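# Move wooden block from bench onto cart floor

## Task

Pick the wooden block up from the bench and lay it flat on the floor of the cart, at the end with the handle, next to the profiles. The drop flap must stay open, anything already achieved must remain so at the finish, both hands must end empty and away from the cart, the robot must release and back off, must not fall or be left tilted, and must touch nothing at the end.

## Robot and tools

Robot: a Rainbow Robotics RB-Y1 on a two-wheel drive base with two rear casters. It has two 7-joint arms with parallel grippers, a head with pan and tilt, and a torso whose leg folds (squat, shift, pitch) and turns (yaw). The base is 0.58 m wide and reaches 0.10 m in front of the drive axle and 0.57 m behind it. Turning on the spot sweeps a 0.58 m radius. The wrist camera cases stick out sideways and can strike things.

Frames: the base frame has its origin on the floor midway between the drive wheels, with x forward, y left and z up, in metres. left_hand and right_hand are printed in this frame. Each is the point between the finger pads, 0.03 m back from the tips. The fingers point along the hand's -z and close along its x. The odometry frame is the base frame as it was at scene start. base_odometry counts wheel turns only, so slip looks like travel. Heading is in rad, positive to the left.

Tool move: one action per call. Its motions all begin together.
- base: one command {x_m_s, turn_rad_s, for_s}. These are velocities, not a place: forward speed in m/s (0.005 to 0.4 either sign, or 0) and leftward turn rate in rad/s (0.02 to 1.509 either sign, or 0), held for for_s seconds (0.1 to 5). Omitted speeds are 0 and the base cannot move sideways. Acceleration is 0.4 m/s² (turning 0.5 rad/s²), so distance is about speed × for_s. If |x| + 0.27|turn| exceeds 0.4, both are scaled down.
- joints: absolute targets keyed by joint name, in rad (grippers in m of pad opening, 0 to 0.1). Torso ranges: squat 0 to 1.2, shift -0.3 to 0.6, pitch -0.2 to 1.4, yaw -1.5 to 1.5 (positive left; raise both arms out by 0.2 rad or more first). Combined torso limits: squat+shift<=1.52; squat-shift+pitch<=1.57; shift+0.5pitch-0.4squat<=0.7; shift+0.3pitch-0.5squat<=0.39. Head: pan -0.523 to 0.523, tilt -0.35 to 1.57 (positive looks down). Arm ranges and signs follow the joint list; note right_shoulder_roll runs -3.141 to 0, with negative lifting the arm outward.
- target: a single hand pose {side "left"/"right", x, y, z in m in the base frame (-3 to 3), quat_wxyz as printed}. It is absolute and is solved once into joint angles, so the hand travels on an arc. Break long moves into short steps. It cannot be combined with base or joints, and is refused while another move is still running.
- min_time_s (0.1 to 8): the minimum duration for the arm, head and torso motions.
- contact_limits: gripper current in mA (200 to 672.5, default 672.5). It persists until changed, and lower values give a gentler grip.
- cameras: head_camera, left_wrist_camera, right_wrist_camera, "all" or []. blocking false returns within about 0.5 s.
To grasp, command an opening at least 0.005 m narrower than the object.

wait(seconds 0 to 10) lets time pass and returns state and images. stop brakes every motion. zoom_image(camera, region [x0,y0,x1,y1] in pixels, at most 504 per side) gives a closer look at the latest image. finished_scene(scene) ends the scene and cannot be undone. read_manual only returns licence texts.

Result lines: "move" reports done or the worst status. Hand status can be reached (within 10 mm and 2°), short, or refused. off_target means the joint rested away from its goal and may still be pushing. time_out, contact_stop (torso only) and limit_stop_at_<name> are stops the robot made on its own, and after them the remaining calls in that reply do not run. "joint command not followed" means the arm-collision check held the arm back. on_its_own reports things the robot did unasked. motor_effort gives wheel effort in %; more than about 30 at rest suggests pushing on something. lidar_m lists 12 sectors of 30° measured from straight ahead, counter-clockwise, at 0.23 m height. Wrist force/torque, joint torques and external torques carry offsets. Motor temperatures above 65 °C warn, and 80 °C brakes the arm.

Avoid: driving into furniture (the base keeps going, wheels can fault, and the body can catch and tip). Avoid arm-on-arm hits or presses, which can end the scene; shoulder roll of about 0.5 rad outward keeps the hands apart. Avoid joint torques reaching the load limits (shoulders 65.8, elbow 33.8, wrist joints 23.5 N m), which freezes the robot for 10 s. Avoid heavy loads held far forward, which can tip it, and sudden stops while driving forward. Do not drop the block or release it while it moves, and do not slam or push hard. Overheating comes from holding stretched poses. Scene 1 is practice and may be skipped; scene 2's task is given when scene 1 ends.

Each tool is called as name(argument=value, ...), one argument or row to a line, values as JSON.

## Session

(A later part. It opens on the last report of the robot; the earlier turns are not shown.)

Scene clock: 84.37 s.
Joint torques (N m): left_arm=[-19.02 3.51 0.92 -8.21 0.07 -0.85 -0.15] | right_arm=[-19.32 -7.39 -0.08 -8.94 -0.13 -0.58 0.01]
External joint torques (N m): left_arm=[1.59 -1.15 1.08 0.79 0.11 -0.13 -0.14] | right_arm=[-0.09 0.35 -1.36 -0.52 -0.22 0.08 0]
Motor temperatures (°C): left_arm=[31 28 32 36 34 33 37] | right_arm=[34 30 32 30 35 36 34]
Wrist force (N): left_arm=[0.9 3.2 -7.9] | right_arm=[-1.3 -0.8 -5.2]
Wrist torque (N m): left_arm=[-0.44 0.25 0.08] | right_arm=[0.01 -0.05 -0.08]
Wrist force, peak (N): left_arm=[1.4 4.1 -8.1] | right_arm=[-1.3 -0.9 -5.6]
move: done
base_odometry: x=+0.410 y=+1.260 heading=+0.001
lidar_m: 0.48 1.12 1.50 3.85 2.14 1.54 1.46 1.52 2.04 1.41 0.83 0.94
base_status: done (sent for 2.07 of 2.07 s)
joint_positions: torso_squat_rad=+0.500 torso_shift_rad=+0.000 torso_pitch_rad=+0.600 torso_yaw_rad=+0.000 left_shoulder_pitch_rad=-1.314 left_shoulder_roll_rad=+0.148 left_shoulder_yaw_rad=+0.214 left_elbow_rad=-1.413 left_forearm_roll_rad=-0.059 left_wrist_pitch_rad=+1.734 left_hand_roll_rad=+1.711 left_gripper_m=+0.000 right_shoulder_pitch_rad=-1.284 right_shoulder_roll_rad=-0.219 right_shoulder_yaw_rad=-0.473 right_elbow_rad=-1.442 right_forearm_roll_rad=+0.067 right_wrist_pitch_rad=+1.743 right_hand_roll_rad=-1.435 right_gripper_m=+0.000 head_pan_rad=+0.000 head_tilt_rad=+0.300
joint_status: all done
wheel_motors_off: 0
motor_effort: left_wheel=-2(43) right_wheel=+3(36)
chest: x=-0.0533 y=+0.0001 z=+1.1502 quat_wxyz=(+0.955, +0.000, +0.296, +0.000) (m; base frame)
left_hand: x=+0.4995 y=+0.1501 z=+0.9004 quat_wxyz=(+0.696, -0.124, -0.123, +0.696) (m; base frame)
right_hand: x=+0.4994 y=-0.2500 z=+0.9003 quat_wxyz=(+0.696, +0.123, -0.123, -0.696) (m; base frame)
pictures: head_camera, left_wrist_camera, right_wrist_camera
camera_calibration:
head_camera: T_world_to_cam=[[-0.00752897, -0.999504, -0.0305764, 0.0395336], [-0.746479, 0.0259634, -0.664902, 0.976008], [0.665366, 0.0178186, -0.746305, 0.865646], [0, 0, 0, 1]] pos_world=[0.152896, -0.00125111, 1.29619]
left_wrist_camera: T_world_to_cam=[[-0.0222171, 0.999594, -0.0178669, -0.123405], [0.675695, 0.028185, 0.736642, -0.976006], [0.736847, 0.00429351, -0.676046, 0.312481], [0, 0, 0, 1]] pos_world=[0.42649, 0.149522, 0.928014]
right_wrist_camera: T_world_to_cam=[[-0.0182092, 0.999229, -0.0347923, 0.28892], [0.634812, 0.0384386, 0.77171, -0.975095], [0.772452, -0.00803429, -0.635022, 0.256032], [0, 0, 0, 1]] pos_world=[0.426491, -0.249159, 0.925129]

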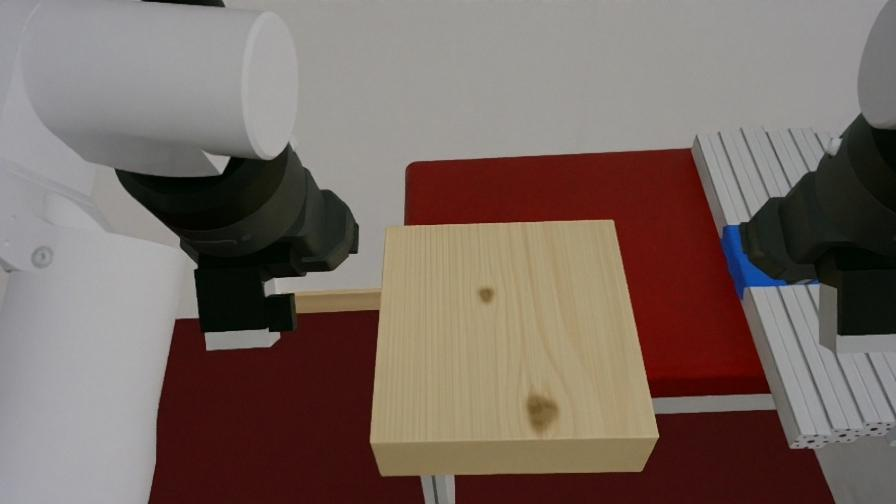

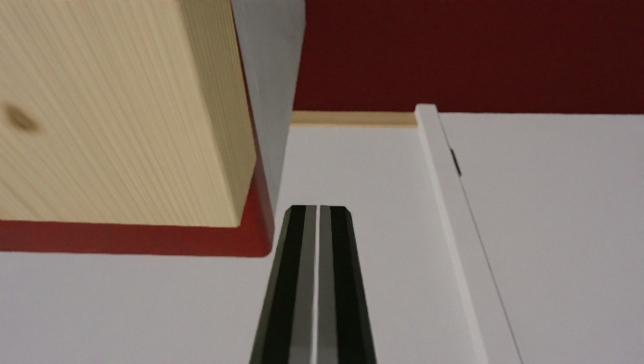

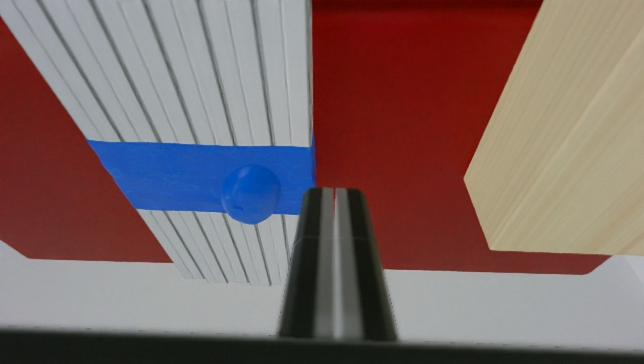

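move(
  target={"side":"right","x":0.507,"y":-0.21,"z":0.87,"quat_wxyz":[0.6964,0.1228,-0.1228,-0.6964]},
  cameras=[],
)

move(
  target={"side":"right","x":0.507,"y":-0.21,"z":0.802,"quat_wxyz":[0.6964,0.1228,-0.1228,-0.6964]},
  cameras=[],
)

move(
  target={"side":"left","x":0.507,"y":0.13,"z":0.802,"quat_wxyz":[0.6964,-0.1228,-0.1228,0.6964]},
)

Scene clock: 90.30 s.
Joint torques (N m): left_arm=[-19.16 3.46 0.57 -8.04 -0.01 -0.83 -0.18] | right_arm=[-20.1 -6.54 1.14 -9.59 0.28 -0.5 0.11]
External joint torques (N m): left_arm=[1.45 -1.21 0.73 0.95 0.03 -0.11 -0.17] | right_arm=[-0.42 -0.21 -0.29 -0.9 0.13 0.15 0.1]
Motor temperatures (°C): left_arm=[31 28 32 36 34 33 37] | right_arm=[34 30 32 30 35 36 34]
Wrist force (N): left_arm=[0.8 2.9 -7.3] | right_arm=[-0.8 -1.2 -4.9]
Wrist torque (N m): left_arm=[-0.37 0.16 0.13] | right_arm=[0.04 0.01 -0.09]
Wrist force, peak (N): left_arm=[1.2 3.7 -8.1] | right_arm=[-2.9 -1.1 -5.7]
move: done
base_odometry: x=+0.410 y=+1.260 heading=+0.001
lidar_m: 0.47 1.14 1.49 3.85 2.15 1.52 1.45 1.52 2.03 1.41 0.83 0.94
base_status: not commanded
joint_positions: torso_squat_rad=+0.500 torso_shift_rad=+0.000 torso_pitch_rad=+0.600 torso_yaw_rad=+0.000 left_shoulder_pitch_rad=-1.314 left_shoulder_roll_rad=+0.148 left_shoulder_yaw_rad=+0.214 left_elbow_rad=-1.413 left_forearm_roll_rad=-0.059 left_wrist_pitch_rad=+1.734 left_hand_roll_rad=+1.711 left_gripper_m=+0.000 right_shoulder_pitch_rad=-1.285 right_shoulder_roll_rad=-0.153 right_shoulder_yaw_rad=-0.418 right_elbow_rad=-1.349 right_forearm_roll_rad=+0.108 right_wrist_pitch_rad=+1.630 right_hand_roll_rad=-1.511 right_gripper_m=+0.000 head_pan_rad=+0.000 head_tilt_rad=+0.300
joint_status: all done
wheel_motors_off: 0
motor_effort: left_wheel=-3(5) right_wheel=+5(6)
chest: x=-0.0533 y=+0.0001 z=+1.1502 quat_wxyz=(+0.955, +0.000, +0.296, +0.000) (m; base frame)
left_hand: x=+0.4995 y=+0.1501 z=+0.9004 quat_wxyz=(+0.696, -0.124, -0.123, +0.696) (m; base frame)
right_hand: x=+0.5064 y=-0.2099 z=+0.8702 quat_wxyz=(+0.696, +0.123, -0.123, -0.696) (m; base frame)
right_hand_status: reached (checked arc, planned for 0.4 s): 1 mm and 0.0 deg off.
pictures: none
No camera images: "cameras" was empty.

Scene clock: 91.30 s.
Joint torques (N m): left_arm=[-18.85 3.41 0.86 -8.31 0.04 -0.87 -0.04] | right_arm=[-19.96 -5.58 0.03 -9.82 -0.05 -0.54 -0.14]
External joint torques (N m): left_arm=[1.76 -1.25 1.02 0.69 0.08 -0.15 -0.04] | right_arm=[-0.67 0.56 -1.25 -0.84 -0.21 0.11 -0.15]
Motor temperatures (°C): left_arm=[31 28 32 36 34 33 37] | right_arm=[34 30 32 30 35 36 34]
Wrist force (N): left_arm=[0.8 3.5 -7.0] | right_arm=[-1.2 -1.3 -5.1]
Wrist torque (N m): left_arm=[-0.45 0.18 0.08] | right_arm=[0.05 -0.02 -0.07]
Wrist force, peak (N): left_arm=[0.9 3.6 -8.4] | right_arm=[-2.5 -2.2 -5.3]
move: done
base_odometry: x=+0.410 y=+1.260 heading=+0.001
lidar_m: 0.48 1.13 1.49 3.87 2.14 1.52 1.46 1.53 2.04 1.41 0.84 0.94
base_status: not commanded
joint_positions: torso_squat_rad=+0.500 torso_shift_rad=+0.000 torso_pitch_rad=+0.600 torso_yaw_rad=+0.000 left_shoulder_pitch_rad=-1.314 left_shoulder_roll_rad=+0.148 left_shoulder_yaw_rad=+0.214 left_elbow_rad=-1.413 left_forearm_roll_rad=-0.059 left_wrist_pitch_rad=+1.734 left_hand_roll_rad=+1.711 left_gripper_m=+0.000 right_shoulder_pitch_rad=-1.236 right_shoulder_roll_rad=-0.145 right_shoulder_yaw_rad=-0.420 right_elbow_rad=-1.163 right_forearm_roll_rad=+0.100 right_wrist_pitch_rad=+1.397 right_hand_roll_rad=-1.520 right_gripper_m=+0.000 head_pan_rad=+0.000 head_tilt_rad=+0.300
joint_status: all done
wheel_motors_off: 0
motor_effort: left_wheel=-4(5) right_wheel=+4(6)
chest: x=-0.0533 y=+0.0001 z=+1.1502 quat_wxyz=(+0.955, +0.000, +0.296, +0.000) (m; base frame)
left_hand: x=+0.4995 y=+0.1501 z=+0.9004 quat_wxyz=(+0.696, -0.124, -0.123, +0.696) (m; base frame)
right_hand: x=+0.5068 y=-0.2101 z=+0.8020 quat_wxyz=(+0.696, +0.123, -0.123, -0.696) (m; base frame)
right_hand_status: reached (checked arc, planned for 0.5 s): 0 mm and 0.0 deg off.
pictures: none
No camera images: "cameras" was empty.

Scene clock: 92.37 s.
Joint torques (N m): left_arm=[-19.22 2.71 -0.13 -9.33 -0.32 -0.64 0.2] | right_arm=[-20.05 -5.66 0.24 -9.67 0.06 -0.53 -0.29]
External joint torques (N m): left_arm=[1.44 -1.12 0.08 0.23 -0.26 0.07 0.2] | right_arm=[-0.76 0.48 -1.04 -0.69 -0.1 0.12 -0.29]
Motor temperatures (°C): left_arm=[31 28 32 36 34 33 37] | right_arm=[34 30 32 30 35 36 34]
Wrist force (N): left_arm=[1.0 3.6 -7.3] | right_arm=[-1.4 -1.1 -4.5]
Wrist torque (N m): left_arm=[-0.47 0.21 0.10] | right_arm=[0.03 -0.07 -0.08]
Wrist force, peak (N): left_arm=[0.3 4.7 -8.6] | right_arm=[-1.3 -1.8 -5.3]
move: done
base_odometry: x=+0.410 y=+1.260 heading=+0.001
lidar_m: 0.48 1.13 1.50 3.86 2.15 1.53 1.45 1.53 2.04 1.41 0.83 0.94
base_status: not commanded
joint_positions: torso_squat_rad=+0.500 torso_shift_rad=+0.000 torso_pitch_rad=+0.600 torso_yaw_rad=+0.000 left_shoulder_pitch_rad=-1.279 left_shoulder_roll_rad=+0.113 left_shoulder_yaw_rad=+0.180 left_elbow_rad=-1.091 left_forearm_roll_rad=-0.078 left_wrist_pitch_rad=+1.377 left_hand_roll_rad=+1.771 left_gripper_m=+0.000 right_shoulder_pitch_rad=-1.236 right_shoulder_roll_rad=-0.145 right_shoulder_yaw_rad=-0.420 right_elbow_rad=-1.163 right_forearm_roll_rad=+0.100 right_wrist_pitch_rad=+1.397 right_hand_roll_rad=-1.520 right_gripper_m=+0.000 head_pan_rad=+0.000 head_tilt_rad=+0.300
joint_status: all done
wheel_motors_off: 0
motor_effort: left_wheel=-4(4) right_wheel=+4(6)
chest: x=-0.0533 y=+0.0001 z=+1.1502 quat_wxyz=(+0.955, +0.000, +0.296, +0.000) (m; base frame)
left_hand: x=+0.5070 y=+0.1300 z=+0.8021 quat_wxyz=(+0.696, -0.123, -0.123, +0.696) (m; base frame)
left_hand_status: reached (checked arc, planned for 0.7 s): 0 mm and 0.0 deg off.
right_hand: x=+0.5068 y=-0.2101 z=+0.8020 quat_wxyz=(+0.696, +0.123, -0.123, -0.696) (m; base frame)
pictures: head_camera, left_wrist_camera, right_wrist_camera
camera_calibration:
head_camera: T_world_to_cam=[[-0.00752897, -0.999504, -0.0305764, 0.0395336], [-0.746479, 0.0259634, -0.664902, 0.976008], [0.665366, 0.0178186, -0.746305, 0.865646], [0, 0, 0, 1]] pos_world=[0.152896, -0.00125111, 1.29619]
left_wrist_camera: T_world_to_cam=[[-0.0222521, 0.999596, -0.0176913, -0.10503], [0.676844, 0.0280861, 0.73559, -0.907854], [0.73579, 0.00439419, -0.677196, 0.242118], [0, 0, 0, 1]] pos_world=[0.43399, 0.129422, 0.829912]
right_wrist_camera: T_world_to_cam=[[-0.0183322, 0.999229, -0.0347062, 0.245754], [0.635797, 0.0384402, 0.770899, -0.905374], [0.771639, -0.00793385, -0.636011, 0.189537], [0, 0, 0, 1]] pos_world=[0.433885, -0.209258, 0.827028]

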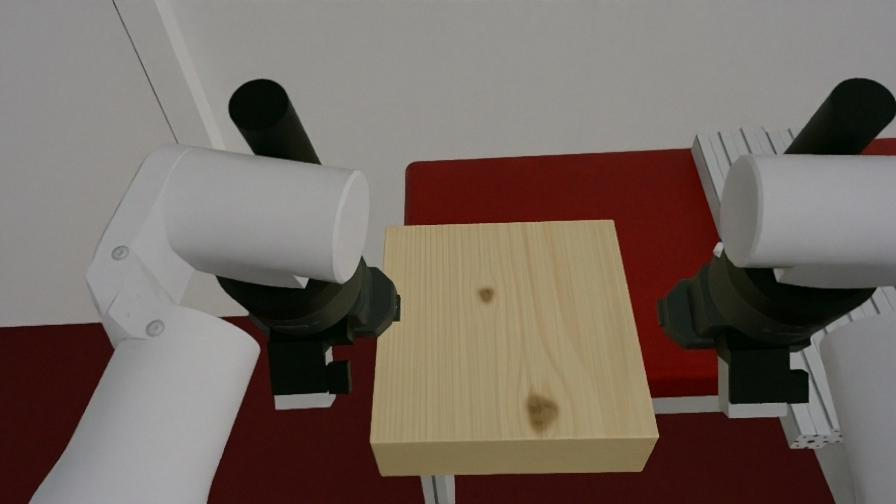

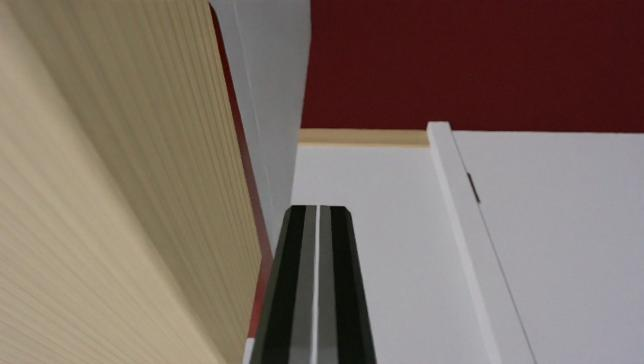

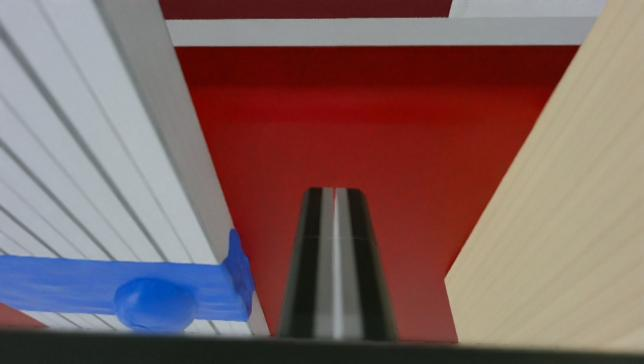

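move(
  target={"side":"right","x":0.507,"y":-0.173,"z":0.802,"quat_wxyz":[0.6964,0.1228,-0.1228,-0.6964]},
  cameras=[],
)

move(
  target={"side":"left","x":0.507,"y":0.094,"z":0.802,"quat_wxyz":[0.6964,-0.1228,-0.1228,0.6964]},
)

Scene clock: 94.37 s.
Joint torques (N m): left_arm=[-19.16 2.62 -0.18 -9.2 -0.25 -0.74 0.12] | right_arm=[-20.33 -5.78 0.71 -9.22 0.21 -0.6 0.09]
External joint torques (N m): left_arm=[1.5 -1.2 0.04 0.37 -0.19 -0.03 0.12] | right_arm=[-0.66 -0.94 -0.84 -0.28 0 0.06 0.08]
Motor temperatures (°C): left_arm=[31 28 32 36 34 33 37] | right_arm=[34 30 32 31 35 36 34]
Wrist force (N): left_arm=[0.8 3.2 -6.9] | right_arm=[-1.3 -1.4 -5.1]
Wrist torque (N m): left_arm=[-0.41 0.20 0.10] | right_arm=[0.06 -0.04 -0.10]
Wrist force, peak (N): left_arm=[1.3 3.6 -8.0] | right_arm=[-2.9 -2.1 -5.0]
move: done
base_odometry: x=+0.410 y=+1.260 heading=+0.001
lidar_m: 0.48 1.13 1.47 3.86 2.15 1.53 1.46 1.53 2.03 1.41 0.84 0.94
base_status: not commanded
joint_positions: torso_squat_rad=+0.500 torso_shift_rad=+0.000 torso_pitch_rad=+0.600 torso_yaw_rad=+0.000 left_shoulder_pitch_rad=-1.279 left_shoulder_roll_rad=+0.113 left_shoulder_yaw_rad=+0.180 left_elbow_rad=-1.091 left_forearm_roll_rad=-0.078 left_wrist_pitch_rad=+1.377 left_hand_roll_rad=+1.771 left_gripper_m=+0.000 right_shoulder_pitch_rad=-1.262 right_shoulder_roll_rad=-0.088 right_shoulder_yaw_rad=-0.381 right_elbow_rad=-1.143 right_forearm_roll_rad=+0.152 right_wrist_pitch_rad=+1.386 right_hand_roll_rad=-1.589 right_gripper_m=+0.000 head_pan_rad=+0.000 head_tilt_rad=+0.300
joint_status: all done
wheel_motors_off: 0
motor_effort: left_wheel=-3(5) right_wheel=+4(7)
chest: x=-0.0533 y=+0.0001 z=+1.1502 quat_wxyz=(+0.955, +0.000, +0.296, +0.000) (m; base frame)
left_hand: x=+0.5070 y=+0.1301 z=+0.8022 quat_wxyz=(+0.696, -0.123, -0.123, +0.696) (m; base frame)
right_hand: x=+0.5069 y=-0.1728 z=+0.8019 quat_wxyz=(+0.696, +0.123, -0.123, -0.696) (m; base frame)
right_hand_status: reached (checked arc, planned for 0.3 s): 0 mm and 0.0 deg off.
pictures: none
No camera images: "cameras" was empty.

Scene clock: 95.40 s.
Joint torques (N m): left_arm=[-20.14 1.38 -0.61 -9.05 0.05 -1.21 0] | right_arm=[-20.31 -5.3 1.16 -9.33 0.22 -0.59 0.19]
External joint torques (N m): left_arm=[1 -1.43 -0.21 0.5 0.15 -0.52 0.01] | right_arm=[-0.65 -0.46 -0.39 -0.39 0.01 0.06 0.19]
Motor temperatures (°C): left_arm=[31 28 32 36 34 33 37] | right_arm=[34 30 32 31 35 36 34]
Wrist force (N): left_arm=[0.6 3.0 -8.1] | right_arm=[-1.3 -1.0 -4.9]
Wrist torque (N m): left_arm=[-0.39 0.13 0.06] | right_arm=[0.03 -0.03 -0.10]
Wrist force, peak (N): left_arm=[13.6 4.2 -7.6] | right_arm=[-1.6 -1.2 -5.1]
move: done
base_odometry: x=+0.410 y=+1.260 heading=+0.001
lidar_m: 0.48 1.14 1.48 3.87 2.13 1.52 1.46 1.52 2.05 1.42 0.84 0.94
base_status: not commanded
joint_positions: torso_squat_rad=+0.500 torso_shift_rad=+0.000 torso_pitch_rad=+0.600 torso_yaw_rad=+0.000 left_shoulder_pitch_rad=-1.330 left_shoulder_roll_rad=+0.064 left_shoulder_yaw_rad=+0.148 left_elbow_rad=-1.017 left_forearm_roll_rad=-0.119 left_wrist_pitch_rad=+1.351 left_hand_roll_rad=+1.842 left_gripper_m=+0.000 right_shoulder_pitch_rad=-1.262 right_shoulder_roll_rad=-0.088 right_shoulder_yaw_rad=-0.381 right_elbow_rad=-1.143 right_forearm_roll_rad=+0.152 right_wrist_pitch_rad=+1.386 right_hand_roll_rad=-1.589 right_gripper_m=+0.000 head_pan_rad=+0.000 head_tilt_rad=+0.300
joint_status: all done
wheel_motors_off: 0
motor_effort: left_wheel=-4(5) right_wheel=+4(5)
chest: x=-0.0533 y=+0.0001 z=+1.1502 quat_wxyz=(+0.955, +0.000, +0.296, +0.000) (m; base frame)
left_hand: x=+0.5069 y=+0.0941 z=+0.8021 quat_wxyz=(+0.696, -0.123, -0.123, +0.696) (m; base frame)
left_hand_status: reached (checked arc, planned for 0.3 s): 0 mm and 0.0 deg off.
right_hand: x=+0.5069 y=-0.1729 z=+0.8019 quat_wxyz=(+0.696, +0.123, -0.123, -0.696) (m; base frame)
pictures: head_camera, left_wrist_camera, right_wrist_camera
camera_calibration:
head_camera: T_world_to_cam=[[-0.00752851, -0.999504, -0.030576, 0.0395361], [-0.746479, 0.0259628, -0.664902, 0.976075], [0.665366, 0.0178186, -0.746305, 0.865721], [0, 0, 0, 1]] pos_world=[0.152896, -0.00125112, 1.29629]
left_wrist_camera: T_world_to_cam=[[-0.0222511, 0.999596, -0.0176902, -0.0691497], [0.676844, 0.0280847, 0.73559, -0.906704], [0.73579, 0.00439421, -0.677196, 0.242282], [0, 0, 0, 1]] pos_world=[0.43389, 0.0935217, 0.829812]
right_wrist_camera: T_world_to_cam=[[-0.0184451, 0.99924, -0.0343527, 0.208438], [0.636067, 0.0382365, 0.770686, -0.906762], [0.771414, -0.00763517, -0.636288, 0.190071], [0, 0, 0, 1]] pos_world=[0.433983, -0.172157, 0.826929]

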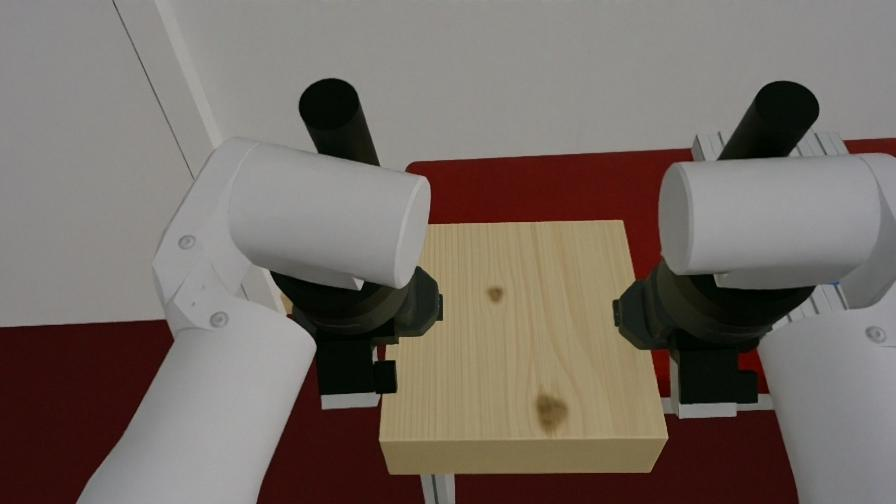

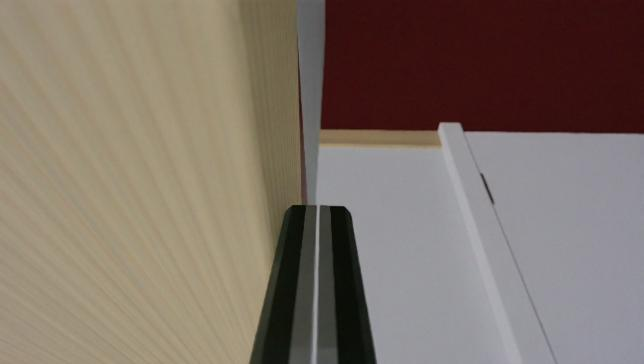

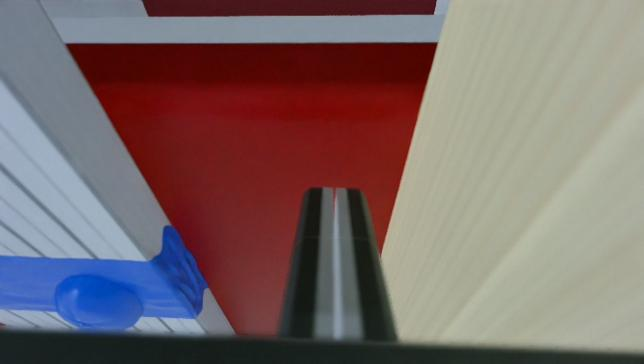

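move(
  target={"side":"right","x":0.507,"y":-0.155,"z":0.802,"quat_wxyz":[0.6964,0.1228,-0.1228,-0.6964]},
  cameras=["right_wrist_camera"],
)

move(
  target={"side":"right","x":0.507,"y":-0.142,"z":0.802,"quat_wxyz":[0.6964,0.1228,-0.1228,-0.6964]},
  cameras=["head_camera","right_wrist_camera"],
)

Scene clock: 97.77 s.
Joint torques (N m): left_arm=[-20.17 1.64 -0.23 -9.07 0.08 -1.19 -0.06] | right_arm=[-20.38 -4.66 1.28 -9.26 0.41 -0.58 0]
External joint torques (N m): left_arm=[0.97 -1.18 0.17 0.48 0.18 -0.5 -0.05] | right_arm=[-0.55 -0.42 -0.39 -0.33 0.18 0.08 0]
Motor temperatures (°C): left_arm=[31 28 32 36 34 33 37] | right_arm=[34 30 32 31 35 36 34]
Wrist force (N): left_arm=[1.7 3.6 -6.8] | right_arm=[-1.9 -1.6 -5.0]
Wrist torque (N m): left_arm=[-0.48 0.31 0.10] | right_arm=[0.12 -0.11 -0.10]
Wrist force, peak (N): left_arm=[1.7 3.9 -8.1] | right_arm=[-2.6 -2.3 -5.1]
move: done
base_odometry: x=+0.410 y=+1.260 heading=+0.001
lidar_m: 0.48 1.13 1.51 3.86 2.14 1.53 1.45 1.52 2.02 1.41 0.83 0.94
base_status: not commanded
joint_positions: torso_squat_rad=+0.500 torso_shift_rad=+0.000 torso_pitch_rad=+0.600 torso_yaw_rad=+0.000 left_shoulder_pitch_rad=-1.330 left_shoulder_roll_rad=+0.064 left_shoulder_yaw_rad=+0.148 left_elbow_rad=-1.017 left_forearm_roll_rad=-0.119 left_wrist_pitch_rad=+1.351 left_hand_roll_rad=+1.842 left_gripper_m=+0.000 right_shoulder_pitch_rad=-1.275 right_shoulder_roll_rad=-0.061 right_shoulder_yaw_rad=-0.364 right_elbow_rad=-1.130 right_forearm_roll_rad=+0.175 right_wrist_pitch_rad=+1.380 right_hand_roll_rad=-1.622 right_gripper_m=+0.000 head_pan_rad=+0.000 head_tilt_rad=+0.300
joint_status: all done
wheel_motors_off: 0
motor_effort: left_wheel=-3(5) right_wheel=+3(5)
chest: x=-0.0533 y=+0.0001 z=+1.1502 quat_wxyz=(+0.955, +0.000, +0.296, +0.000) (m; base frame)
left_hand: x=+0.5069 y=+0.0941 z=+0.8022 quat_wxyz=(+0.696, -0.123, -0.123, +0.696) (m; base frame)
right_hand: x=+0.5066 y=-0.1551 z=+0.8023 quat_wxyz=(+0.697, +0.123, -0.123, -0.696) (m; base frame)
right_hand_status: reached (checked arc, planned for 0.2 s): 0 mm and 0.1 deg off.
pictures: right_wrist_camera
camera_calibration:
right_wrist_camera: T_world_to_cam=[[-0.0192356, 0.999239, -0.0339421, 0.190657], [0.635435, 0.0384283, 0.771197, -0.907605], [0.771914, -0.00673353, -0.635691, 0.190057], [0, 0, 0, 1]] pos_world=[0.433684, -0.154355, 0.827231]

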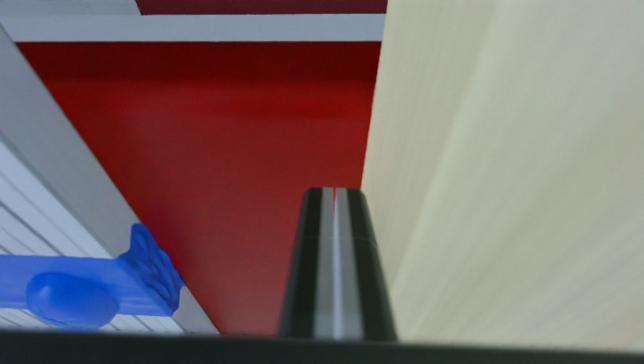

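Scene clock: 98.50 s.
Joint torques (N m): left_arm=[-22.8 -8.84 -1.87 -9.58 4.71 -1.71 0.09] | right_arm=[-24.55 10.21 4.83 -7.5 -5.18 -1.31 -0.1]
External joint torques (N m): left_arm=[-1.66 -11.71 -1.48 -0.03 4.82 -1.02 0.09] | right_arm=[-4.57 14.12 3.1 1.41 -5.43 -0.65 -0.11]
Motor temperatures (°C): left_arm=[31 28 32 36 34 33 37] | right_arm=[34 30 32 31 35 36 34]
Wrist force (N): left_arm=[19.5 2.8 -8.1] | right_arm=[22.9 -2.7 -0.1]
Wrist torque (N m): left_arm=[-0.48 -0.36 -0.05] | right_arm=[0.01 0.14 0.13]
Wrist force, peak (N): left_arm=[26.2 1.6 -9.2] | right_arm=[31.3 -3.8 2.9]
move: done
base_odometry: x=+0.410 y=+1.260 heading=+0.001
lidar_m: 0.47 1.13 1.50 3.85 2.15 1.53 1.46 1.52 2.06 1.40 0.84 0.92
base_status: not commanded
joint_positions: torso_squat_rad=+0.500 torso_shift_rad=+0.000 torso_pitch_rad=+0.600 torso_yaw_rad=+0.000 left_shoulder_pitch_rad=-1.330 left_shoulder_roll_rad=+0.067 left_shoulder_yaw_rad=+0.148 left_elbow_rad=-1.017 left_forearm_roll_rad=-0.121 left_wrist_pitch_rad=+1.351 left_hand_roll_rad=+1.842 left_gripper_m=+0.000 right_shoulder_pitch_rad=-1.288 right_shoulder_roll_rad=-0.047 right_shoulder_yaw_rad=-0.352 right_elbow_rad=-1.113 right_forearm_roll_rad=+0.194 right_wrist_pitch_rad=+1.372 right_hand_roll_rad=-1.648 right_gripper_m=+0.000 head_pan_rad=+0.000 head_tilt_rad=+0.300
joint_status: all done
wheel_motors_off: 0
motor_effort: left_wheel=-5(5) right_wheel=+6(8)
chest: x=-0.0533 y=+0.0001 z=+1.1502 quat_wxyz=(+0.955, +0.000, +0.295, +0.000) (m; base frame)
left_hand: x=+0.5072 y=+0.0961 z=+0.8020 quat_wxyz=(+0.696, -0.122, -0.124, +0.697) (m; base frame)
right_hand: x=+0.5070 y=-0.1450 z=+0.8023 quat_wxyz=(+0.696, +0.122, -0.124, -0.697) (m; base frame)
right_hand_status: reached (checked arc, planned for 0.2 s): 3 mm and 0.2 deg off.
pictures: head_camera, right_wrist_camera
camera_calibration:
head_camera: T_world_to_cam=[[-0.00766439, -0.999503, -0.030567, 0.039545], [-0.746435, 0.0260594, -0.664948, 0.976054], [0.665415, 0.0177198, -0.746264, 0.865726], [0, 0, 0, 1]] pos_world=[0.152796, -0.00125058, 1.29629]
right_wrist_camera: T_world_to_cam=[[-0.0156298, 0.999165, -0.0377491, 0.181764], [0.635306, 0.0390772, 0.771271, -0.908172], [0.772102, -0.0119274, -0.635386, 0.18872], [0, 0, 0, 1]] pos_world=[0.434097, -0.143873, 0.827219]

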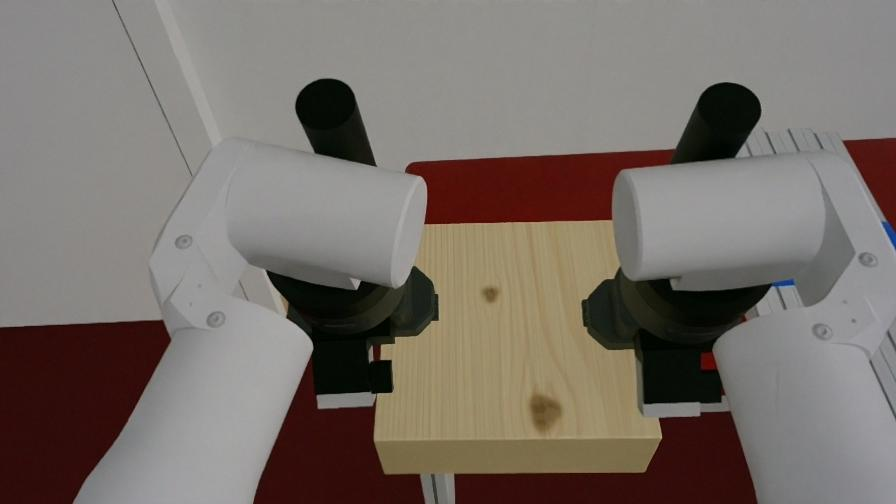

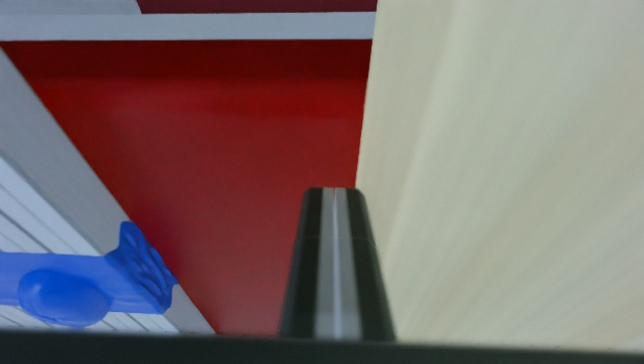

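move(
  target={"side":"left","x":0.507,"y":0.0905,"z":0.802,"quat_wxyz":[0.6964,-0.1228,-0.1228,0.6964]},
  cameras=[],
)

move(
  target={"side":"right","x":0.507,"y":-0.139,"z":0.802,"quat_wxyz":[0.6964,0.1228,-0.1228,-0.6964]},
  cameras=[],
)

move(
  joints={"torso_squat_rad":0.4},
  min_time_s=1.5,
)

Scene clock: 108.73 s.
Joint torques (N m): left_arm=[-24.77 -15.94 -3.39 -9.33 7.31 -2.68 0.18] | right_arm=[-24.95 11.93 4.49 -7.64 -5.9 -1.19 -0.05]
External joint torques (N m): left_arm=[-3.57 -18.78 -3 0.21 7.43 -1.98 0.19] | right_arm=[-4.96 15.86 2.77 1.28 -6.15 -0.54 -0.05]
Motor temperatures (°C): left_arm=[31 28 32 36 34 33 37] | right_arm=[35 30 32 31 36 36 34]
Wrist force (N): left_arm=[33.3 2.0 -2.1] | right_arm=[25.8 -1.8 -1.7]
Wrist torque (N m): left_arm=[-0.34 -0.12 -0.19] | right_arm=[0.01 0.09 0.12]
Wrist force, peak (N): left_arm=[38.0 1.7 -0.6] | right_arm=[28.2 -1.9 -3.1]
move: done
base_odometry: x=+0.410 y=+1.260 heading=+0.001
lidar_m: 0.47 1.13 1.50 3.86 2.15 1.53 1.46 1.51 2.03 1.41 0.84 0.94
base_status: not commanded
joint_positions: torso_squat_rad=+0.500 torso_shift_rad=+0.000 torso_pitch_rad=+0.600 torso_yaw_rad=+0.000 left_shoulder_pitch_rad=-1.336 left_shoulder_roll_rad=+0.064 left_shoulder_yaw_rad=+0.146 left_elbow_rad=-1.007 left_forearm_roll_rad=-0.125 left_wrist_pitch_rad=+1.348 left_hand_roll_rad=+1.849 left_gripper_m=+0.000 right_shoulder_pitch_rad=-1.287 right_shoulder_roll_rad=-0.047 right_shoulder_yaw_rad=-0.352 right_elbow_rad=-1.113 right_forearm_roll_rad=+0.194 right_wrist_pitch_rad=+1.372 right_hand_roll_rad=-1.648 right_gripper_m=+0.000 head_pan_rad=+0.000 head_tilt_rad=+0.300
joint_status: all done
wheel_motors_off: 0
motor_effort: left_wheel=-3(4) right_wheel=+5(7)
chest: x=-0.0534 y=+0.0001 z=+1.1502 quat_wxyz=(+0.955, +0.000, +0.295, +0.000) (m; base frame)
left_hand: x=+0.5075 y=+0.0942 z=+0.8019 quat_wxyz=(+0.695, -0.121, -0.125, +0.697) (m; base frame)
left_hand_status: reached (checked arc, planned for 0.1 s): 4 mm and 0.4 deg off.
right_hand: x=+0.5070 y=-0.1452 z=+0.8023 quat_wxyz=(+0.696, +0.122, -0.125, -0.697) (m; base frame)
pictures: none
No camera images: "cameras" was empty.

Scene clock: 109.27 s.
Joint torques (N m): left_arm=[-25.59 -17.55 -4.02 -9.47 8.14 -2.92 0.18] | right_arm=[-27.52 19.38 5.6 -6.8 -8.41 -1.78 -0.33]
External joint torques (N m): left_arm=[-4.39 -20.39 -3.63 0.08 8.26 -2.23 0.19] | right_arm=[-7.48 23.26 3.87 2.11 -8.67 -1.12 -0.33]
Motor temperatures (°C): left_arm=[31 28 32 36 34 33 37] | right_arm=[35 30 32 31 36 36 34]
Wrist force (N): left_arm=[35.3 2.3 -5.9] | right_arm=[37.5 -4.4 2.8]
Wrist torque (N m): left_arm=[-0.41 -0.24 -0.16] | right_arm=[0.06 0.23 0.26]
Wrist force, peak (N): left_arm=[38.0 3.0 -7.1] | right_arm=[42.1 -4.0 3.1]
move: done
base_odometry: x=+0.410 y=+1.260 heading=+0.001
lidar_m: 0.48 1.12 1.49 3.86 2.14 1.52 1.46 1.53 2.05 1.41 0.84 0.94
base_status: not commanded
joint_positions: torso_squat_rad=+0.500 torso_shift_rad=+0.000 torso_pitch_rad=+0.600 torso_yaw_rad=+0.000 left_shoulder_pitch_rad=-1.336 left_shoulder_roll_rad=+0.065 left_shoulder_yaw_rad=+0.146 left_elbow_rad=-1.007 left_forearm_roll_rad=-0.125 left_wrist_pitch_rad=+1.348 left_hand_roll_rad=+1.849 left_gripper_m=+0.000 right_shoulder_pitch_rad=-1.292 right_shoulder_roll_rad=-0.045 right_shoulder_yaw_rad=-0.350 right_elbow_rad=-1.104 right_forearm_roll_rad=+0.199 right_wrist_pitch_rad=+1.369 right_hand_roll_rad=-1.655 right_gripper_m=+0.000 head_pan_rad=+0.000 head_tilt_rad=+0.300
joint_status: all done
wheel_motors_off: 0
motor_effort: left_wheel=-4(4) right_wheel=+6(7)
chest: x=-0.0534 y=+0.0001 z=+1.1502 quat_wxyz=(+0.955, +0.000, +0.295, +0.000) (m; base frame)
left_hand: x=+0.5076 y=+0.0945 z=+0.8019 quat_wxyz=(+0.695, -0.121, -0.125, +0.698) (m; base frame)
right_hand: x=+0.5074 y=-0.1436 z=+0.8020 quat_wxyz=(+0.695, +0.121, -0.125, -0.698) (m; base frame)
right_hand_status: reached (checked arc, planned for 0.1 s): 5 mm and 0.4 deg off.
pictures: none
No camera images: "cameras" was empty.

Scene clock: 111.07 s.
Joint torques (N m): left_arm=[-30.89 -17.56 -4.28 -13.58 8.09 -3.33 0.19] | right_arm=[-31.81 17.6 5.63 -11.67 -7.35 -2.25 -0.28]
External joint torques (N m): left_arm=[-9.73 -20.38 -3.88 -4.04 8.2 -2.64 0.2] | right_arm=[-11.81 21.46 3.91 -2.76 -7.61 -1.61 -0.28]
Motor temperatures (°C): left_arm=[31 28 32 36 34 33 37] | right_arm=[35 30 32 31 36 36 34]
Wrist force (N): left_arm=[33.7 5.6 -19.3] | right_arm=[30.8 -5.6 -14.4]
Wrist torque (N m): left_arm=[-0.54 -0.50 -0.17] | right_arm=[-0.03 0.02 0.22]
Wrist force, peak (N): left_arm=[34.5 4.7 -19.8] | right_arm=[37.6 -4.1 1.1]
move: done
base_odometry: x=+0.410 y=+1.260 heading=+0.001
lidar_m: 0.48 1.12 1.51 3.86 2.14 1.54 1.46 1.52 2.05 1.41 0.84 0.95
base_status: not commanded
joint_positions: torso_squat_rad=+0.400 torso_shift_rad=+0.000 torso_pitch_rad=+0.601 torso_yaw_rad=+0.000 left_shoulder_pitch_rad=-1.334 left_shoulder_roll_rad=+0.065 left_shoulder_yaw_rad=+0.146 left_elbow_rad=-1.006 left_forearm_roll_rad=-0.125 left_wrist_pitch_rad=+1.348 left_hand_roll_rad=+1.849 left_gripper_m=+0.000 right_shoulder_pitch_rad=-1.291 right_shoulder_roll_rad=-0.045 right_shoulder_yaw_rad=-0.350 right_elbow_rad=-1.103 right_forearm_roll_rad=+0.199 right_wrist_pitch_rad=+1.369 right_hand_roll_rad=-1.655 right_gripper_m=+0.000 head_pan_rad=+0.000 head_tilt_rad=+0.300
joint_status: all done
wheel_motors_off: 0
motor_effort: left_wheel=-4(5) right_wheel=+4(8)
chest: x=-0.0528 y=+0.0001 z=+1.1804 quat_wxyz=(+0.955, +0.000, +0.296, +0.000) (m; base frame)
left_hand: x=+0.5070 y=+0.0949 z=+0.8303 quat_wxyz=(+0.695, -0.119, -0.124, +0.698) (m; base frame)
right_hand: x=+0.5068 y=-0.1436 z=+0.8304 quat_wxyz=(+0.695, +0.119, -0.124, -0.698) (m; base frame)
pictures: head_camera, left_wrist_camera, right_wrist_camera
camera_calibration:
head_camera: T_world_to_cam=[[-0.00763603, -0.999502, -0.0306327, 0.0405507], [-0.747237, 0.0260604, -0.664047, 0.99553], [0.664514, 0.0178192, -0.747063, 0.888785], [0, 0, 0, 1]] pos_world=[0.153596, -0.00125083, 1.3263]
left_wrist_camera: T_world_to_cam=[[-0.0270645, 0.999565, -0.0116792, -0.0720159], [0.679528, 0.0269654, 0.733154, -0.926776], [0.73315, 0.0119061, -0.679962, 0.26424], [0, 0, 0, 1]] pos_world=[0.434093, 0.0938294, 0.858301]
right_wrist_camera: T_world_to_cam=[[-0.0134461, 0.999096, -0.0403252, 0.182499], [0.638729, 0.0396106, 0.768411, -0.929099], [0.769314, -0.0154248, -0.638685, 0.210462], [0, 0, 0, 1]] pos_world=[0.433985, -0.142286, 0.855708]

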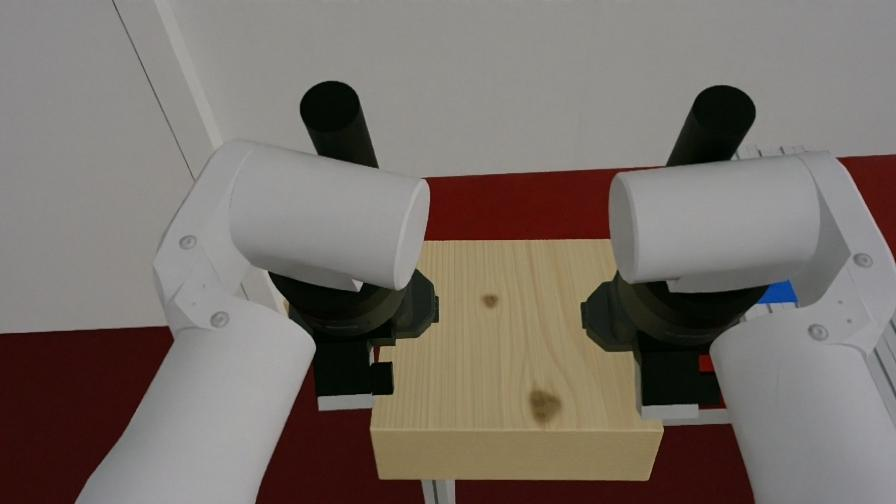

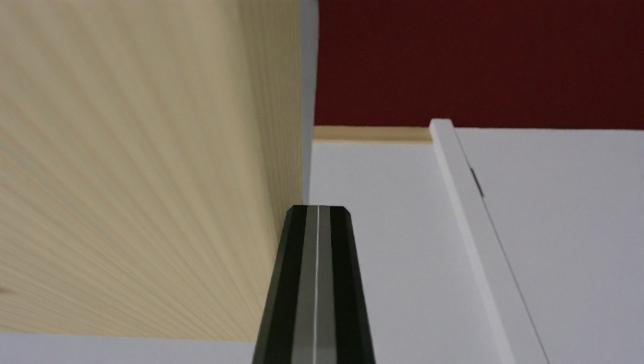

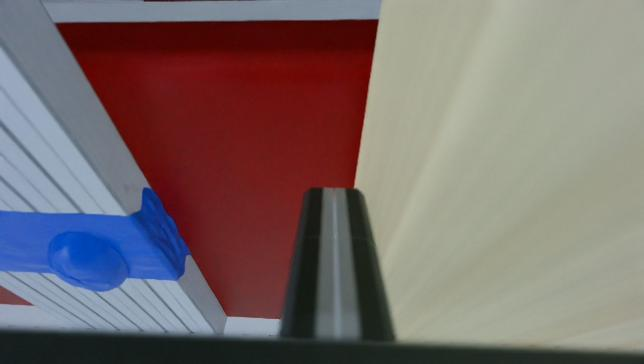

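move(
  target={"side":"left","x":0.507,"y":0.0885,"z":0.8325,"quat_wxyz":[0.6964,-0.1228,-0.1228,0.6964]},
  cameras=[],
)

move(
  target={"side":"right","x":0.507,"y":-0.1365,"z":0.8325,"quat_wxyz":[0.6964,0.1228,-0.1228,-0.6964]},
  cameras=[],
)

move(
  joints={"torso_squat_rad":0.3},
  min_time_s=1.5,
  cameras=["head_camera"],
)

Scene clock: 114.47 s.
Joint torques (N m): left_arm=[-32.33 -20 -4.88 -14.34 9.18 -3.85 0.26] | right_arm=[-33.74 18.65 6.4 -11.75 -8.31 -2.39 -0.17]
External joint torques (N m): left_arm=[-11.16 -22.77 -4.47 -4.81 9.3 -3.16 0.26] | right_arm=[-13.74 22.51 4.68 -2.84 -8.57 -1.74 -0.17]
Motor temperatures (°C): left_arm=[31 28 32 36 35 33 37] | right_arm=[35 30 32 31 36 36 34]
Wrist force (N): left_arm=[39.3 4.4 -20.3] | right_arm=[36.3 -6.7 -14.0]
Wrist torque (N m): left_arm=[-0.42 -0.62 -0.23] | right_arm=[0.04 0.06 0.26]
Wrist force, peak (N): left_arm=[42.9 3.6 -19.6] | right_arm=[40.1 -7.5 -14.0]
move: done
base_odometry: x=+0.410 y=+1.260 heading=+0.001
lidar_m: 0.48 1.13 1.50 3.87 2.15 1.52 1.46 1.52 2.02 1.41 0.84 0.94
base_status: not commanded
joint_positions: torso_squat_rad=+0.400 torso_shift_rad=+0.000 torso_pitch_rad=+0.601 torso_yaw_rad=+0.000 left_shoulder_pitch_rad=-1.336 left_shoulder_roll_rad=+0.062 left_shoulder_yaw_rad=+0.145 left_elbow_rad=-1.006 left_forearm_roll_rad=-0.128 left_wrist_pitch_rad=+1.350 left_hand_roll_rad=+1.853 left_gripper_m=+0.000 right_shoulder_pitch_rad=-1.290 right_shoulder_roll_rad=-0.045 right_shoulder_yaw_rad=-0.350 right_elbow_rad=-1.103 right_forearm_roll_rad=+0.199 right_wrist_pitch_rad=+1.369 right_hand_roll_rad=-1.655 right_gripper_m=+0.000 head_pan_rad=+0.000 head_tilt_rad=+0.300
joint_status: all done
wheel_motors_off: 0
motor_effort: left_wheel=-4(6) right_wheel=+4(6)
chest: x=-0.0528 y=+0.0001 z=+1.1805 quat_wxyz=(+0.955, +0.000, +0.296, +0.000) (m; base frame)
left_hand: x=+0.5069 y=+0.0934 z=+0.8310 quat_wxyz=(+0.695, -0.119, -0.125, +0.698) (m; base frame)
left_hand_status: reached (checked arc, planned for 0.1 s): 5 mm and 0.5 deg off.
right_hand: x=+0.5067 y=-0.1439 z=+0.8302 quat_wxyz=(+0.695, +0.119, -0.124, -0.698) (m; base frame)
pictures: none
No camera images: "cameras" was empty.

Scene clock: 115.00 s.
Joint torques (N m): left_arm=[-33.86 -23.17 -5.92 -14.43 10.58 -4.16 0.25] | right_arm=[-35.79 22.12 7.48 -12.17 -9.56 -2.64 -0.17]
External joint torques (N m): left_arm=[-12.69 -25.95 -5.51 -4.9 10.7 -3.47 0.26] | right_arm=[-15.79 25.91 5.75 -3.27 -9.82 -2 -0.18]
Motor temperatures (°C): left_arm=[32 28 32 36 35 33 37] | right_arm=[35 30 32 31 36 36 34]
Wrist force (N): left_arm=[45.6 4.5 -19.6] | right_arm=[42.6 -7.0 -14.4]
Wrist torque (N m): left_arm=[-0.53 -0.46 -0.29] | right_arm=[0.07 0.12 0.31]
Wrist force, peak (N): left_arm=[48.6 4.8 -19.5] | right_arm=[44.6 -7.1 -14.1]
move: done
base_odometry: x=+0.410 y=+1.260 heading=+0.001
lidar_m: 0.47 1.13 1.51 3.83 2.15 1.53 1.45 1.52 2.03 1.42 0.83 0.96
base_status: not commanded
joint_positions: torso_squat_rad=+0.400 torso_shift_rad=+0.000 torso_pitch_rad=+0.601 torso_yaw_rad=+0.000 left_shoulder_pitch_rad=-1.335 left_shoulder_roll_rad=+0.063 left_shoulder_yaw_rad=+0.145 left_elbow_rad=-1.006 left_forearm_roll_rad=-0.129 left_wrist_pitch_rad=+1.350 left_hand_roll_rad=+1.853 left_gripper_m=+0.000 right_shoulder_pitch_rad=-1.291 right_shoulder_roll_rad=-0.042 right_shoulder_yaw_rad=-0.347 right_elbow_rad=-1.105 right_forearm_roll_rad=+0.203 right_wrist_pitch_rad=+1.371 right_hand_roll_rad=-1.660 right_gripper_m=+0.000 head_pan_rad=+0.000 head_tilt_rad=+0.300
joint_status: all done
wheel_motors_off: 0
motor_effort: left_wheel=-4(4) right_wheel=+4(5)
chest: x=-0.0528 y=+0.0001 z=+1.1805 quat_wxyz=(+0.955, +0.000, +0.296, +0.000) (m; base frame)
left_hand: x=+0.5069 y=+0.0941 z=+0.8309 quat_wxyz=(+0.695, -0.119, -0.125, +0.698) (m; base frame)
right_hand: x=+0.5065 y=-0.1421 z=+0.8309 quat_wxyz=(+0.695, +0.119, -0.125, -0.698) (m; base frame)
right_hand_status: reached (checked arc, planned for 0.1 s): 6 mm and 0.6 deg off.
pictures: none
No camera images: "cameras" was empty.

Scene clock: 116.80 s.
Joint torques (N m): left_arm=[-33.64 -23.32 -6.01 -14.38 10.58 -4.12 0.36] | right_arm=[-35.78 21.93 7.71 -12.21 -9.68 -2.55 -0.32]
External joint torques (N m): left_arm=[-12.48 -26.11 -5.6 -4.85 10.71 -3.44 0.37] | right_arm=[-15.78 25.72 5.97 -3.31 -9.95 -1.91 -0.32]
Motor temperatures (°C): left_arm=[32 28 32 36 35 33 37] | right_arm=[35 30 32 31 37 36 34]
Wrist force (N): left_arm=[44.8 4.0 -19.4] | right_arm=[42.1 -6.8 -14.7]
Wrist torque (N m): left_arm=[-0.52 -0.52 -0.29] | right_arm=[0.06 0.07 0.30]
Wrist force, peak (N): left_arm=[46.3 4.0 -19.5] | right_arm=[42.5 -6.3 -14.9]
move: done
base_odometry: x=+0.410 y=+1.260 heading=+0.001
lidar_m: 0.47 1.12 1.49 3.86 2.14 1.52 1.45 1.52 2.03 1.42 0.84 0.93
base_status: not commanded
joint_positions: torso_squat_rad=+0.300 torso_shift_rad=+0.000 torso_pitch_rad=+0.601 torso_yaw_rad=+0.000 left_shoulder_pitch_rad=-1.335 left_shoulder_roll_rad=+0.063 left_shoulder_yaw_rad=+0.145 left_elbow_rad=-1.006 left_forearm_roll_rad=-0.129 left_wrist_pitch_rad=+1.350 left_hand_roll_rad=+1.853 left_gripper_m=+0.000 right_shoulder_pitch_rad=-1.291 right_shoulder_roll_rad=-0.042 right_shoulder_yaw_rad=-0.347 right_elbow_rad=-1.105 right_forearm_roll_rad=+0.203 right_wrist_pitch_rad=+1.371 right_hand_roll_rad=-1.660 right_gripper_m=+0.000 head_pan_rad=+0.000 head_tilt_rad=+0.300
joint_status: all done
wheel_motors_off: 0
motor_effort: left_wheel=-3(4) right_wheel=+3(5)
chest: x=-0.0527 y=+0.0001 z=+1.2044 quat_wxyz=(+0.955, +0.000, +0.296, +0.000) (m; base frame)
left_hand: x=+0.5069 y=+0.0941 z=+0.8548 quat_wxyz=(+0.695, -0.119, -0.125, +0.698) (m; base frame)
right_hand: x=+0.5065 y=-0.1421 z=+0.8549 quat_wxyz=(+0.695, +0.119, -0.125, -0.698) (m; base frame)
pictures: head_camera
camera_calibration:
head_camera: T_world_to_cam=[[-0.00763603, -0.999502, -0.0306327, 0.0412859], [-0.747237, 0.0260604, -0.664047, 1.01147], [0.664514, 0.0178192, -0.747063, 0.906714], [0, 0, 0, 1]] pos_world=[0.153596, -0.00125083, 1.3503]

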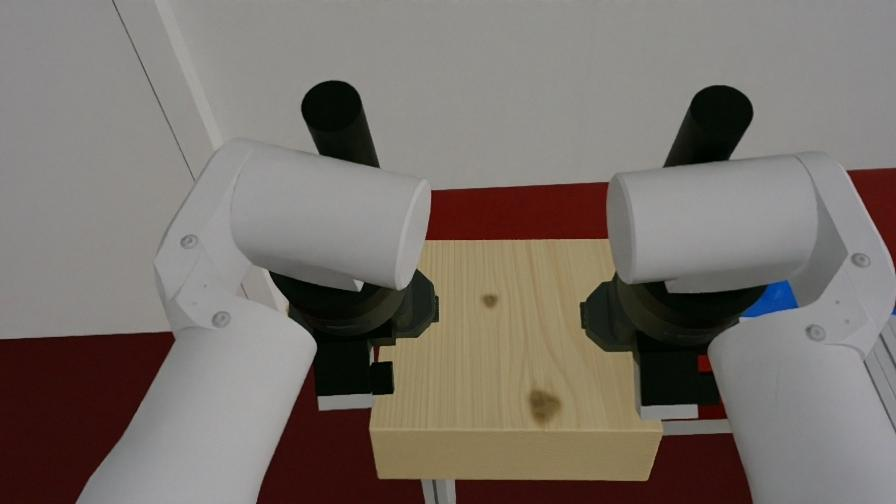

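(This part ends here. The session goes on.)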